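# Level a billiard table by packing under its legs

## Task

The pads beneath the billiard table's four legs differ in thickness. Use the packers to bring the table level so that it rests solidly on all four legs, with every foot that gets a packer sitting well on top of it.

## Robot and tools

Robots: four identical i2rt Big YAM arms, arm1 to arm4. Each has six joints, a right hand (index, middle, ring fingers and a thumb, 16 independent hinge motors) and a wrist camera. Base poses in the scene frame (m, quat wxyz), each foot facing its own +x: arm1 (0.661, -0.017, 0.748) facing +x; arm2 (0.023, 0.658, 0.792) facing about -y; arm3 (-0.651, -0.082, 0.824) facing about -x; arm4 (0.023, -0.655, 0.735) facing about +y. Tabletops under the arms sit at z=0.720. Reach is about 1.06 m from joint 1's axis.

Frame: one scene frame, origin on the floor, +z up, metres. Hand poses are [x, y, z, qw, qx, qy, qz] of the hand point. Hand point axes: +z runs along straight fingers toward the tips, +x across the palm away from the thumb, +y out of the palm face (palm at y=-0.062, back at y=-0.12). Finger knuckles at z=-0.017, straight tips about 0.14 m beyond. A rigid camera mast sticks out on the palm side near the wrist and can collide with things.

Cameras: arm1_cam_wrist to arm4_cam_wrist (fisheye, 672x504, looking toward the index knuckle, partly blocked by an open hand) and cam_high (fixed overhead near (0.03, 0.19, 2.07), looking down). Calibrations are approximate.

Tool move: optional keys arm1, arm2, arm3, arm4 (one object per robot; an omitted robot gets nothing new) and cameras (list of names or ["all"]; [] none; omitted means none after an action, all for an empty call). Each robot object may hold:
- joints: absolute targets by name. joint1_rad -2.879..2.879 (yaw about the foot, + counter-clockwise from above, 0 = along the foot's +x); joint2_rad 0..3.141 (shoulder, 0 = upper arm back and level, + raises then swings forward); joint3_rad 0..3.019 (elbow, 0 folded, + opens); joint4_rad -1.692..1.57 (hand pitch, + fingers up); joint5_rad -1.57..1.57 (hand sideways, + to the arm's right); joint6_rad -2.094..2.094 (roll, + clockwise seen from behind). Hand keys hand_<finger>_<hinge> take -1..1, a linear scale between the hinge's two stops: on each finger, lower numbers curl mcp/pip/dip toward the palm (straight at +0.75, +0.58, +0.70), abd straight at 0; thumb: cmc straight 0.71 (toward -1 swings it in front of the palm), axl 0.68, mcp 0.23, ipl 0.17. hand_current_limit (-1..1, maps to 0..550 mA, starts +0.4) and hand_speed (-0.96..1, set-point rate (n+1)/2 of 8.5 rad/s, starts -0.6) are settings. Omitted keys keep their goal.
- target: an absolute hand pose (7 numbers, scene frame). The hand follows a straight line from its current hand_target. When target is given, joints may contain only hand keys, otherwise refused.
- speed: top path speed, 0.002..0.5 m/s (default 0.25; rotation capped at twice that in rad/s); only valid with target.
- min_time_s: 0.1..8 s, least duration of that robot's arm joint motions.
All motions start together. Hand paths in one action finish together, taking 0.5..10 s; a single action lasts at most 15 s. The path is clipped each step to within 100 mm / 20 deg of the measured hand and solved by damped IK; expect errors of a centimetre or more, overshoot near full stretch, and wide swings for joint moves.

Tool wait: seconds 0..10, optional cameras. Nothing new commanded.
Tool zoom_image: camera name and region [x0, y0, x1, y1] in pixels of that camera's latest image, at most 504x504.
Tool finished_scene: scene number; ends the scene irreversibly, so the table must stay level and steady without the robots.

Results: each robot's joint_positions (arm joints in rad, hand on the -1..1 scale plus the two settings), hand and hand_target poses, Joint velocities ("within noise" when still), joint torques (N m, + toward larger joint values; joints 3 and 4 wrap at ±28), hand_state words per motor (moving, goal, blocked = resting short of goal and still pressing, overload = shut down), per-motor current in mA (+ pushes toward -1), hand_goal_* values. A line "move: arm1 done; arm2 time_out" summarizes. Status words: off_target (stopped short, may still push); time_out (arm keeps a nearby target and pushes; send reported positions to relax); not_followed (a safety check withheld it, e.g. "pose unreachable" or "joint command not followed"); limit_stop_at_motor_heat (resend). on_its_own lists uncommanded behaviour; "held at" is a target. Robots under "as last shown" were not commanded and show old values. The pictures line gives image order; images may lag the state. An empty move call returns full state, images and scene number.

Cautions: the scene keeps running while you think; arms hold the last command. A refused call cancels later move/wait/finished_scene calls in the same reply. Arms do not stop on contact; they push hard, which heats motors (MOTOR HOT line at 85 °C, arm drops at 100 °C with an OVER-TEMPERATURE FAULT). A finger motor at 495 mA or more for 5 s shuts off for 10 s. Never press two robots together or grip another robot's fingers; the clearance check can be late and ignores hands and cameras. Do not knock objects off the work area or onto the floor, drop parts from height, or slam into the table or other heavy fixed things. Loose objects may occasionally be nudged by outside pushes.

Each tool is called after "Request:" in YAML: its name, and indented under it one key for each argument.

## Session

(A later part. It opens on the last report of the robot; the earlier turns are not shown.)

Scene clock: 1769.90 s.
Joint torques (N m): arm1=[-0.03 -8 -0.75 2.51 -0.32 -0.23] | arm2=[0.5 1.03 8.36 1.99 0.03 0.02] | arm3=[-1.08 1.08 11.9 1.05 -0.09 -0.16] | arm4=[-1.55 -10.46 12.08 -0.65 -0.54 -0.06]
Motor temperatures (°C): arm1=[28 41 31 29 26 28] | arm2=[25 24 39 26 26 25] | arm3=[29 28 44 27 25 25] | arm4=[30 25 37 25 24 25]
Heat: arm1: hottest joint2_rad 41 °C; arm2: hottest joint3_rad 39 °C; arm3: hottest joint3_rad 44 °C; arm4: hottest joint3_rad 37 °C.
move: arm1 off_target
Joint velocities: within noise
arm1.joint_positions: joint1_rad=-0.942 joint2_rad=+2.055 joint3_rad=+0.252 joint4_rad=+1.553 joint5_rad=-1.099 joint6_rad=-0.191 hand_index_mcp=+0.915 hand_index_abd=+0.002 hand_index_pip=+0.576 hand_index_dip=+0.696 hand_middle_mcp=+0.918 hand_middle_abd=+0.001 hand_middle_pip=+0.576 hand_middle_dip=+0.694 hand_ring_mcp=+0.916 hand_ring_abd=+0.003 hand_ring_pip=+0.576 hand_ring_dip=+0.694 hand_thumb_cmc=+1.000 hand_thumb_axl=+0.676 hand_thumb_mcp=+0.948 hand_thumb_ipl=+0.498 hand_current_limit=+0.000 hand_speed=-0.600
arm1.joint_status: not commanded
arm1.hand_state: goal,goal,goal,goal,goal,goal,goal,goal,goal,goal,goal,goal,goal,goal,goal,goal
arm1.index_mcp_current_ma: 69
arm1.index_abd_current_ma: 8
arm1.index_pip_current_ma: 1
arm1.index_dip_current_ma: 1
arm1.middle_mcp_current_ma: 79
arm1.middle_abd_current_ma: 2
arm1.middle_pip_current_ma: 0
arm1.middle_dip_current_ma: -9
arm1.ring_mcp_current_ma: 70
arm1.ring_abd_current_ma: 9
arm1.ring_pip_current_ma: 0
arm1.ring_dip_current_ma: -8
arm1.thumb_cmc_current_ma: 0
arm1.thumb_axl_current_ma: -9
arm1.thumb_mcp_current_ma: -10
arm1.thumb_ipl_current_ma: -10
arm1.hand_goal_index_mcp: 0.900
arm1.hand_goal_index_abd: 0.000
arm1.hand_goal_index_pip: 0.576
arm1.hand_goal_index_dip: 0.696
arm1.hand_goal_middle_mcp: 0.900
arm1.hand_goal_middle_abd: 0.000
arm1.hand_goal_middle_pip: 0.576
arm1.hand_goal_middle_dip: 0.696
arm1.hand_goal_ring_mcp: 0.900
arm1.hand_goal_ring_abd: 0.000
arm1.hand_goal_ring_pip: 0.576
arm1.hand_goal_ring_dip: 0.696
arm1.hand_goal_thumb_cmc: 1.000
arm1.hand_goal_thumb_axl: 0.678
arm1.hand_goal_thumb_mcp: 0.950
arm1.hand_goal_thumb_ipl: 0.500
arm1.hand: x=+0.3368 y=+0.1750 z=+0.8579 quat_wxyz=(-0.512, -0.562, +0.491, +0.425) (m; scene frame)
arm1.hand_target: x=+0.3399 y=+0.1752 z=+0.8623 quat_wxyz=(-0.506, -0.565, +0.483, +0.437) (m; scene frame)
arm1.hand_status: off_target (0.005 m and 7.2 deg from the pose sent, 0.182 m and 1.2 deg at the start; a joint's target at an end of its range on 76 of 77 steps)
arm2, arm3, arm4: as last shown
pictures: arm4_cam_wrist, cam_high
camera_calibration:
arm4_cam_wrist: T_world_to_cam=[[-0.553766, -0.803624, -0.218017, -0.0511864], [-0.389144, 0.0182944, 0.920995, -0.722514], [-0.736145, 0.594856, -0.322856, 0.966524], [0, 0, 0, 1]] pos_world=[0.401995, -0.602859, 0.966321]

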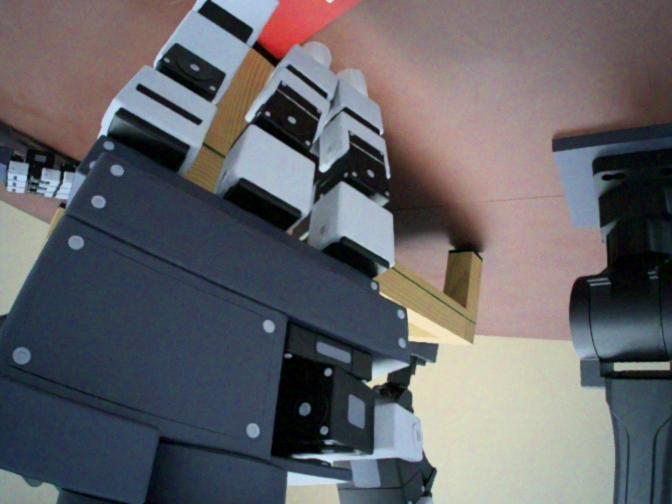

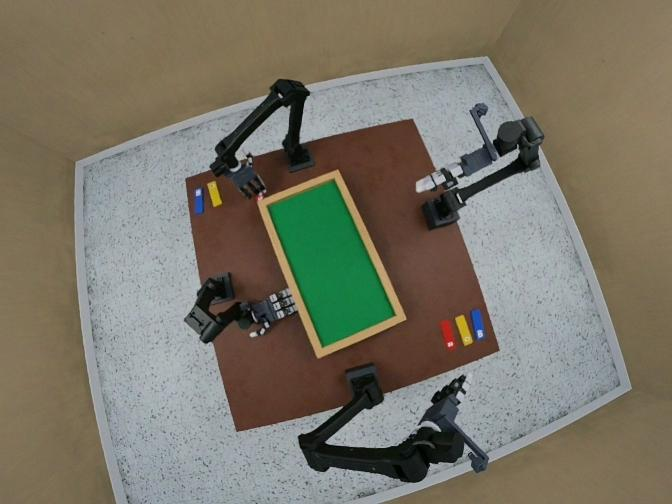

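Request:
move:
  arm1: {"target": [0.395, 0.265, 0.90, 0.5275, 0.5276, -0.4709, -0.4709], "speed": 0.2}
  arm4: {"target": [0.335, -0.60, 0.960, -0.1710, 0.9698, 0.1710, -0.0301], "speed": 0.2}
  cameras: ["arm4_cam_wrist"]

Request:
zoom_image:
  camera: "arm4_cam_wrist"
  region: [180, 0, 440, 180]

Scene clock: 1818.87 s.
Joint torques (N m): arm1=[0.15 -8.12 1.2 2.17 -0.14 0.08] | arm2=[0.62 0.85 8.38 1.98 0.03 0.04] | arm3=[-1.03 1.14 11.97 0.95 -0.1 -0.16] | arm4=[-1.61 -9.41 12.6 -0.75 -0.49 -0.06]
Motor temperatures (°C): arm1=[28 36 28 28 27 27] | arm2=[25 24 39 26 26 25] | arm3=[29 27 45 27 25 25] | arm4=[30 25 39 24 24 25]
Heat: arm1: hottest joint2_rad 36 °C; arm2: hottest joint3_rad 39 °C; arm3: hottest joint3_rad 45 °C; arm4: hottest joint3_rad 39 °C.
move: arm1 done; arm4 off_target
Joint velocities: within noise
arm1.joint_positions: joint1_rad=-1.242 joint2_rad=+1.979 joint3_rad=+0.363 joint4_rad=+1.555 joint5_rad=-1.370 joint6_rad=-0.041 hand_index_mcp=+0.915 hand_index_abd=+0.002 hand_index_pip=+0.576 hand_index_dip=+0.696 hand_middle_mcp=+0.918 hand_middle_abd=+0.001 hand_middle_pip=+0.576 hand_middle_dip=+0.694 hand_ring_mcp=+0.916 hand_ring_abd=+0.003 hand_ring_pip=+0.576 hand_ring_dip=+0.694 hand_thumb_cmc=+1.000 hand_thumb_axl=+0.676 hand_thumb_mcp=+0.948 hand_thumb_ipl=+0.498 hand_current_limit=+0.000 hand_speed=-0.600
arm1.joint_status: not commanded
arm1.hand_state: goal,goal,goal,goal,goal,goal,goal,goal,goal,goal,goal,goal,goal,goal,goal,goal
arm1.index_mcp_current_ma: 69
arm1.index_abd_current_ma: 7
arm1.index_pip_current_ma: 1
arm1.index_dip_current_ma: 1
arm1.middle_mcp_current_ma: 79
arm1.middle_abd_current_ma: 2
arm1.middle_pip_current_ma: 0
arm1.middle_dip_current_ma: -9
arm1.ring_mcp_current_ma: 70
arm1.ring_abd_current_ma: 9
arm1.ring_pip_current_ma: 0
arm1.ring_dip_current_ma: -8
arm1.thumb_cmc_current_ma: 0
arm1.thumb_axl_current_ma: -9
arm1.thumb_mcp_current_ma: -10
arm1.thumb_ipl_current_ma: -10
arm1.hand_goal_index_mcp: 0.900
arm1.hand_goal_index_abd: 0.000
arm1.hand_goal_index_pip: 0.576
arm1.hand_goal_index_dip: 0.696
arm1.hand_goal_middle_mcp: 0.900
arm1.hand_goal_middle_abd: 0.000
arm1.hand_goal_middle_pip: 0.576
arm1.hand_goal_middle_dip: 0.696
arm1.hand_goal_ring_mcp: 0.900
arm1.hand_goal_ring_abd: 0.000
arm1.hand_goal_ring_pip: 0.576
arm1.hand_goal_ring_dip: 0.696
arm1.hand_goal_thumb_cmc: 1.000
arm1.hand_goal_thumb_axl: 0.678
arm1.hand_goal_thumb_mcp: 0.950
arm1.hand_goal_thumb_ipl: 0.500
arm1.hand: x=+0.3934 y=+0.2614 z=+0.8976 quat_wxyz=(-0.527, -0.530, +0.476, +0.463) (m; scene frame)
arm1.hand_target: x=+0.3950 y=+0.2650 z=+0.9001 quat_wxyz=(-0.525, -0.530, +0.473, +0.469) (m; scene frame)
arm1.hand_status: done (0.005 m and 1.1 deg from the pose sent, 0.115 m and 7.2 deg at the start; a joint's target at an end of its range on 23 of 47 steps)
arm2, arm3: as last shown
arm4.joint_positions: joint1_rad=-1.354 joint2_rad=+1.224 joint3_rad=+1.123 joint4_rad=-1.546 joint5_rad=-0.346 joint6_rad=+1.472 hand_index_mcp=+0.750 hand_index_abd=-0.088 hand_index_pip=+0.577 hand_index_dip=+0.698 hand_middle_mcp=+0.753 hand_middle_abd=+0.097 hand_middle_pip=+0.578 hand_middle_dip=+0.699 hand_ring_mcp=+0.847 hand_ring_abd=+0.000 hand_ring_pip=+0.103 hand_ring_dip=+0.303 hand_thumb_cmc=+1.000 hand_thumb_axl=+0.677 hand_thumb_mcp=+0.949 hand_thumb_ipl=+0.498 hand_current_limit=+0.400 hand_speed=-0.600
arm4.joint_status: not commanded
arm4.hand_state: goal,goal,goal,goal,goal,goal,goal,goal,goal,goal,goal,goal,goal,goal,goal,goal
arm4.index_mcp_current_ma: -19
arm4.index_abd_current_ma: 43
arm4.index_pip_current_ma: 3
arm4.index_dip_current_ma: 9
arm4.middle_mcp_current_ma: -6
arm4.middle_abd_current_ma: -11
arm4.middle_pip_current_ma: 8
arm4.middle_dip_current_ma: 10
arm4.ring_mcp_current_ma: -12
arm4.ring_abd_current_ma: 1
arm4.ring_pip_current_ma: 12
arm4.ring_dip_current_ma: 13
arm4.thumb_cmc_current_ma: -1
arm4.thumb_axl_current_ma: -3
arm4.thumb_mcp_current_ma: -5
arm4.thumb_ipl_current_ma: -8
arm4.hand_goal_index_mcp: 0.754
arm4.hand_goal_index_abd: -0.100
arm4.hand_goal_index_pip: 0.576
arm4.hand_goal_index_dip: 0.696
arm4.hand_goal_middle_mcp: 0.754
arm4.hand_goal_middle_abd: 0.100
arm4.hand_goal_middle_pip: 0.576
arm4.hand_goal_middle_dip: 0.696
arm4.hand_goal_ring_mcp: 0.850
arm4.hand_goal_ring_abd: 0.000
arm4.hand_goal_ring_pip: 0.100
arm4.hand_goal_ring_dip: 0.300
arm4.hand_goal_thumb_cmc: 1.000
arm4.hand_goal_thumb_axl: 0.678
arm4.hand_goal_thumb_mcp: 0.950
arm4.hand_goal_thumb_ipl: 0.500
arm4.hand: x=+0.3212 y=-0.5982 z=+0.9416 quat_wxyz=(-0.169, +0.969, +0.172, -0.052) (m; scene frame)
arm4.hand_target: x=+0.3342 y=-0.6001 z=+0.9598 quat_wxyz=(-0.171, +0.970, +0.171, -0.030) (m; scene frame)
arm4.hand_status: off_target (0.023 m and 2.5 deg from the pose sent, 0.105 m and 2.7 deg at the start)
pictures: arm4_cam_wrist
camera_calibration:
arm4_cam_wrist: T_world_to_cam=[[-0.553602, -0.802271, -0.223353, -0.0520679], [-0.390363, 0.013081, 0.920568, -0.796307], [-0.735623, 0.596817, -0.320419, 1.01271], [0, 0, 0, 1]] pos_world=[0.405296, -0.635757, 1.04592]

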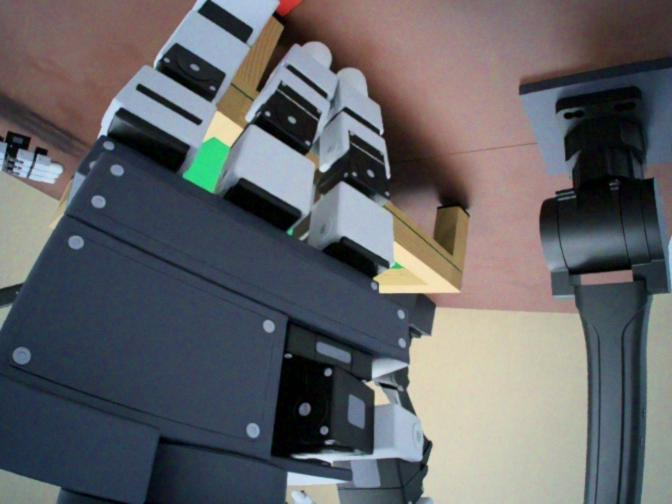

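Scaled by 1.938 from the camera's 672x504 image, which has a finer 960x720 frame.

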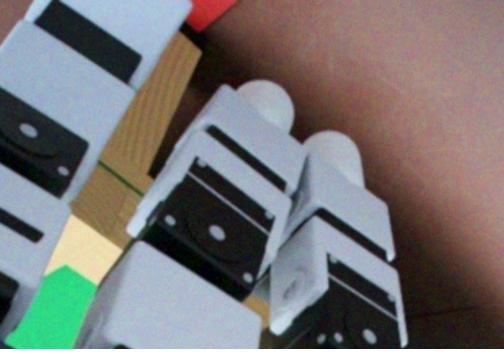

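Request:
move:
  arm1: {"joints": {"joint1_rad": -1.28, "joint2_rad": 1.5, "joint3_rad": 0.55, "joint4_rad": 1.0, "joint5_rad": -1.4, "joint6_rad": 0}, "min_time_s": 1.5}
  arm4: {"target": [0.345, -0.530, 0.865, -0.1710, 0.9698, 0.1710, -0.0301], "speed": 0.15}
  cameras: ["arm4_cam_wrist"]

Request:
zoom_image:
  camera: "arm4_cam_wrist"
  region: [200, 0, 420, 165]

Request:
move:
  arm1: {"joints": {"joint1_rad": -1.28, "joint2_rad": 0.637, "joint3_rad": 1.45, "joint4_rad": -1.3, "joint5_rad": 0, "joint6_rad": 1.0}, "min_time_s": 2.5}

Scene clock: 1827.67 s.
Joint torques (N m): arm1=[-0.15 -7.36 6.87 0.79 -0.04 0.04] | arm2=[0.56 0.97 8.43 1.99 0.03 0.03] | arm3=[-0.56 1.2 11.95 1.03 -0.09 -0.17] | arm4=[1.03 -9.35 7.38 0.61 -0.5 0.11]
Motor temperatures (°C): arm1=[28 36 28 27 27 27] | arm2=[25 24 39 26 26 25] | arm3=[29 27 45 27 25 25] | arm4=[30 25 39 24 24 25]
Heat: arm1: hottest joint2_rad 36 °C; arm2: hottest joint3_rad 39 °C; arm3: hottest joint3_rad 45 °C; arm4: hottest joint3_rad 39 °C.
move: arm1 done; arm4 off_target
Joint velocities: within noise
arm1.joint_positions: joint1_rad=-1.270 joint2_rad=+1.500 joint3_rad=+0.524 joint4_rad=+1.014 joint5_rad=-1.396 joint6_rad=-0.012 hand_index_mcp=+0.915 hand_index_abd=+0.002 hand_index_pip=+0.576 hand_index_dip=+0.696 hand_middle_mcp=+0.918 hand_middle_abd=+0.001 hand_middle_pip=+0.576 hand_middle_dip=+0.694 hand_ring_mcp=+0.916 hand_ring_abd=+0.003 hand_ring_pip=+0.576 hand_ring_dip=+0.694 hand_thumb_cmc=+1.000 hand_thumb_axl=+0.676 hand_thumb_mcp=+0.948 hand_thumb_ipl=+0.498 hand_current_limit=+0.000 hand_speed=-0.600
arm1.joint_status: all done
arm1.hand_state: goal,goal,goal,goal,goal,goal,goal,goal,goal,goal,goal,goal,goal,goal,goal,goal
arm1.index_mcp_current_ma: 69
arm1.index_abd_current_ma: 7
arm1.index_pip_current_ma: 1
arm1.index_dip_current_ma: 1
arm1.middle_mcp_current_ma: 79
arm1.middle_abd_current_ma: 2
arm1.middle_pip_current_ma: 0
arm1.middle_dip_current_ma: -9
arm1.ring_mcp_current_ma: 70
arm1.ring_abd_current_ma: 9
arm1.ring_pip_current_ma: 0
arm1.ring_dip_current_ma: -8
arm1.thumb_cmc_current_ma: 0
arm1.thumb_axl_current_ma: -9
arm1.thumb_mcp_current_ma: -10
arm1.thumb_ipl_current_ma: -10
arm1.hand_goal_index_mcp: 0.900
arm1.hand_goal_index_abd: 0.000
arm1.hand_goal_index_pip: 0.576
arm1.hand_goal_index_dip: 0.696
arm1.hand_goal_middle_mcp: 0.900
arm1.hand_goal_middle_abd: 0.000
arm1.hand_goal_middle_pip: 0.576
arm1.hand_goal_middle_dip: 0.696
arm1.hand_goal_ring_mcp: 0.900
arm1.hand_goal_ring_abd: 0.000
arm1.hand_goal_ring_pip: 0.576
arm1.hand_goal_ring_dip: 0.696
arm1.hand_goal_thumb_cmc: 1.000
arm1.hand_goal_thumb_axl: 0.678
arm1.hand_goal_thumb_mcp: 0.950
arm1.hand_goal_thumb_ipl: 0.500
arm1.hand: x=+0.3860 y=+0.3146 z=+1.0372 quat_wxyz=(-0.516, -0.540, +0.454, +0.486) (m; scene frame)
arm1.hand_target: x=+0.3875 y=+0.3245 z=+1.0443 quat_wxyz=(-0.515, -0.538, +0.455, +0.488) (m; scene frame)
arm1.hand_status: not commanded
arm2, arm3: as last shown
arm4.joint_positions: joint1_rad=-1.208 joint2_rad=+1.326 joint3_rad=+1.043 joint4_rad=-1.238 joint5_rad=-0.347 joint6_rad=+1.645 hand_index_mcp=+0.750 hand_index_abd=-0.088 hand_index_pip=+0.577 hand_index_dip=+0.698 hand_middle_mcp=+0.753 hand_middle_abd=+0.097 hand_middle_pip=+0.578 hand_middle_dip=+0.699 hand_ring_mcp=+0.847 hand_ring_abd=+0.000 hand_ring_pip=+0.103 hand_ring_dip=+0.303 hand_thumb_cmc=+1.000 hand_thumb_axl=+0.677 hand_thumb_mcp=+0.949 hand_thumb_ipl=+0.498 hand_current_limit=+0.400 hand_speed=-0.600
arm4.joint_status: not commanded
arm4.hand_state: goal,goal,goal,goal,goal,goal,goal,goal,goal,goal,goal,goal,goal,goal,goal,goal
arm4.index_mcp_current_ma: -19
arm4.index_abd_current_ma: 43
arm4.index_pip_current_ma: 3
arm4.index_dip_current_ma: 9
arm4.middle_mcp_current_ma: -6
arm4.middle_abd_current_ma: -11
arm4.middle_pip_current_ma: 8
arm4.middle_dip_current_ma: 10
arm4.ring_mcp_current_ma: -12
arm4.ring_abd_current_ma: 1
arm4.ring_pip_current_ma: 12
arm4.ring_dip_current_ma: 13
arm4.thumb_cmc_current_ma: -1
arm4.thumb_axl_current_ma: -3
arm4.thumb_mcp_current_ma: -5
arm4.thumb_ipl_current_ma: -8
arm4.hand_goal_index_mcp: 0.754
arm4.hand_goal_index_abd: -0.100
arm4.hand_goal_index_pip: 0.576
arm4.hand_goal_index_dip: 0.696
arm4.hand_goal_middle_mcp: 0.754
arm4.hand_goal_middle_abd: 0.100
arm4.hand_goal_middle_pip: 0.576
arm4.hand_goal_middle_dip: 0.696
arm4.hand_goal_ring_mcp: 0.850
arm4.hand_goal_ring_abd: 0.000
arm4.hand_goal_ring_pip: 0.100
arm4.hand_goal_ring_dip: 0.300
arm4.hand_goal_thumb_cmc: 1.000
arm4.hand_goal_thumb_axl: 0.678
arm4.hand_goal_thumb_mcp: 0.950
arm4.hand_goal_thumb_ipl: 0.500
arm4.hand: x=+0.3488 y=-0.5343 z=+0.8763 quat_wxyz=(-0.174, +0.970, +0.169, -0.018) (m; scene frame)
arm4.hand_target: x=+0.3448 y=-0.5302 z=+0.8653 quat_wxyz=(-0.171, +0.970, +0.171, -0.030) (m; scene frame)
arm4.hand_status: off_target (0.013 m and 1.4 deg from the pose sent, 0.105 m and 2.5 deg at the start)
pictures: arm4_cam_wrist
camera_calibration:
arm4_cam_wrist: T_world_to_cam=[[-0.551493, -0.787569, -0.274937, 0.0522214], [-0.4471, 0.000819705, 0.894484, -0.690107], [-0.704242, 0.616226, -0.352574, 1.00145], [0, 0, 0, 1]] pos_world=[0.425518, -0.575427, 0.984733]

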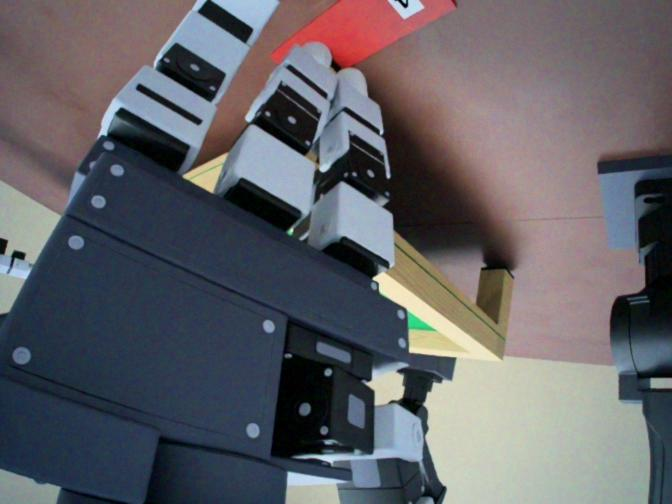

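Scaled by 2.291 from the camera's 672x504 image, which has a finer 960x720 frame.

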